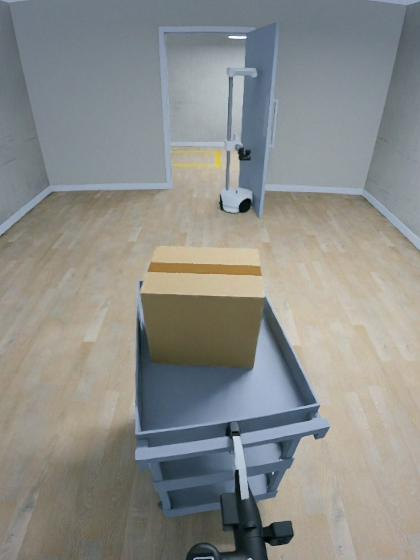

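Scene clock: 342.87 s.
move: r2 moving
r1: as last shown
r1.lidar_m: 2.64 0.29 0.25 - 0.25 0.27 0.66 1.14 1.13 2.76 2.99 2.73
r1.motor_effort: lift_m=+22(22) arm_m=+4(4) wheel_0=-27(28) wheel_1=+32(33) wheel_2=+4(4)
r1.servo_current: wrist_yaw_rad=46(65) wrist_pitch_rad=39(46) wrist_roll_rad=39(59) gripper_m=39(46)
r1.contact_limits: strafe_m 1
r1.wrist_depth_mm: - 135 - - 392 238 177 / - 120 141 - 392 241 179 / - 124 161 - 404 242 180 / 108 135 214 - 413 243 182 / 215 - - - 410 246 183 / - - 195 - 188 231 182 / 1499 1499 1537 153 373 204 183
r2.base_odometry: x=-0.055 y=+0.035 heading=-2.837
r2.turned_by_wheels: -0.001
r2.turned_by_imu: -0.001
r2.base_tilt: forward=-0.7 right=+0.1
r2.lidar_m: 0.35 0.37 2.48 2.43 1.84 1.40 1.34 1.44 2.07 2.28 2.44 0.45
r2.base_status: translate_m moving; strafe_m moving
r2.joint_positions: lift_m=+0.690 arm_m=+0.000 wrist_yaw_rad=-0.010 wrist_pitch_rad=+0.004 wrist_roll_rad=+1.569 gripper_m=-0.019
r2.joint_status: not commanded
r2.measured_speeds: translate_m=+0.124 strafe_m=+0.025 rotate_rad=-0.002 lift_m=+0.000 arm_m=+0.000 wrist_yaw_rad=-0.054 wrist_pitch_rad=+0.000 wrist_roll_rad=+0.000
r2.motor_effort: lift_m=+21(21) arm_m=+4(4) wheel_0=+4(12) wheel_1=+10(11) wheel_2=-23(23)
r2.servo_current: wrist_yaw_rad=59(59) wrist_pitch_rad=39(52) wrist_roll_rad=46(52) gripper_m=78(85)
r2.hand_pose: x=+0.4584 y=-0.0902 z=+0.8668 quat_wxyz=(+0.708, +0.706, -0.002, -0.005) (m; r2's base frame)
r2.wrist_depth_mm: - - - 194 259 1537 1160 / - - - 190 253 1661 530 / - - - 184 246 831 - / - - 439 180 240 842 - / - 445 449 175 235 831 - / - 449 187 170 181 - - / - 452 459 - 224 - -
pictures: none
No camera images: "cameras" was empty.

Scene clock: 345.03 s.
earlier move: r2 done
r1.base_odometry: x=-1.982 y=-0.341 heading=-2.323
r1.turned_by_wheels: +0.000
r1.turned_by_imu: +0.000
r1.base_tilt: forward=-1.6 right=+1.3
r1.lidar_m: 2.32 0.30 0.25 - 0.25 0.28 0.63 1.13 1.12 2.76 2.98 2.37
r1.base_status: not commanded
r1.joint_positions: lift_m=+0.500 arm_m=+0.000 wrist_yaw_rad=+3.196 wrist_pitch_rad=+0.002 wrist_roll_rad=+0.000 gripper_m=+0.056
r1.joint_status: not commanded
r1.measured_speeds: all 0
r1.motor_effort: lift_m=+22(22) arm_m=+4(4) wheel_0=-28(28) wheel_1=+32(33) wheel_2=+4(4)
r1.servo_current: wrist_yaw_rad=52(72) wrist_pitch_rad=46(52) wrist_roll_rad=46(72) gripper_m=52(52)
r1.contact_limits: strafe_m 1
r1.hand_pose: x=-0.1219 y=+0.0715 z=+0.6774 quat_wxyz=(-0.027, -0.001, +0.000, +1.000) (m; r1's base frame)
r1.wrist_depth_mm: - 135 - - 389 238 177 / - 120 141 - 394 243 179 / - 124 161 - 402 243 181 / 109 135 213 - 407 245 181 / 215 - - - 410 246 183 / - - 193 - 188 230 183 / 1537 1537 1537 153 377 204 183
r2.base_odometry: x=-0.340 y=-0.122 heading=-2.835
r2.turned_by_wheels: +0.001
r2.turned_by_imu: +0.000
r2.base_tilt: forward=-0.7 right=+0.0
r2.lidar_m: 0.37 0.41 2.40 2.35 2.25 1.71 1.65 1.78 2.44 2.37 2.50 0.42
r2.base_status: done
r2.joint_positions: lift_m=+0.690 arm_m=+0.000 wrist_yaw_rad=-0.002 wrist_pitch_rad=+0.004 wrist_roll_rad=+1.569 gripper_m=-0.019
r2.joint_status: not commanded
r2.measured_speeds: all 0
r2.motor_effort: lift_m=+21(21) arm_m=+4(5) wheel_0=+4(12) wheel_1=+4(11) wheel_2=-4(25)
r2.servo_current: wrist_yaw_rad=46(91) wrist_pitch_rad=46(52) wrist_roll_rad=46(65) gripper_m=72(85)
r2.hand_pose: x=+0.4591 y=-0.0879 z=+0.8668 quat_wxyz=(+0.708, +0.706, +0.001, -0.002) (m; r2's base frame)
r2.wrist_depth_mm: - - - 180 242 1618 1138 / - - - 178 238 1661 - / - - - 177 238 820 - / - 442 439 236 236 854 - / - 455 452 174 235 842 - / - 469 185 173 178 - - / - - 477 - 231 - -
wait: 2.17 of 4 s (r2 has come to rest)
pictures: r2_head_camera
Images, in order (width x height): r2_head_camera 420x560.

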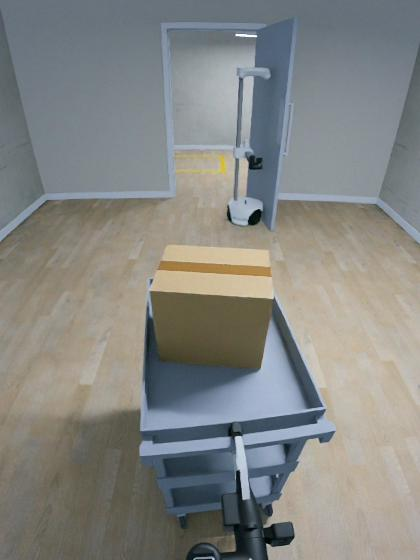

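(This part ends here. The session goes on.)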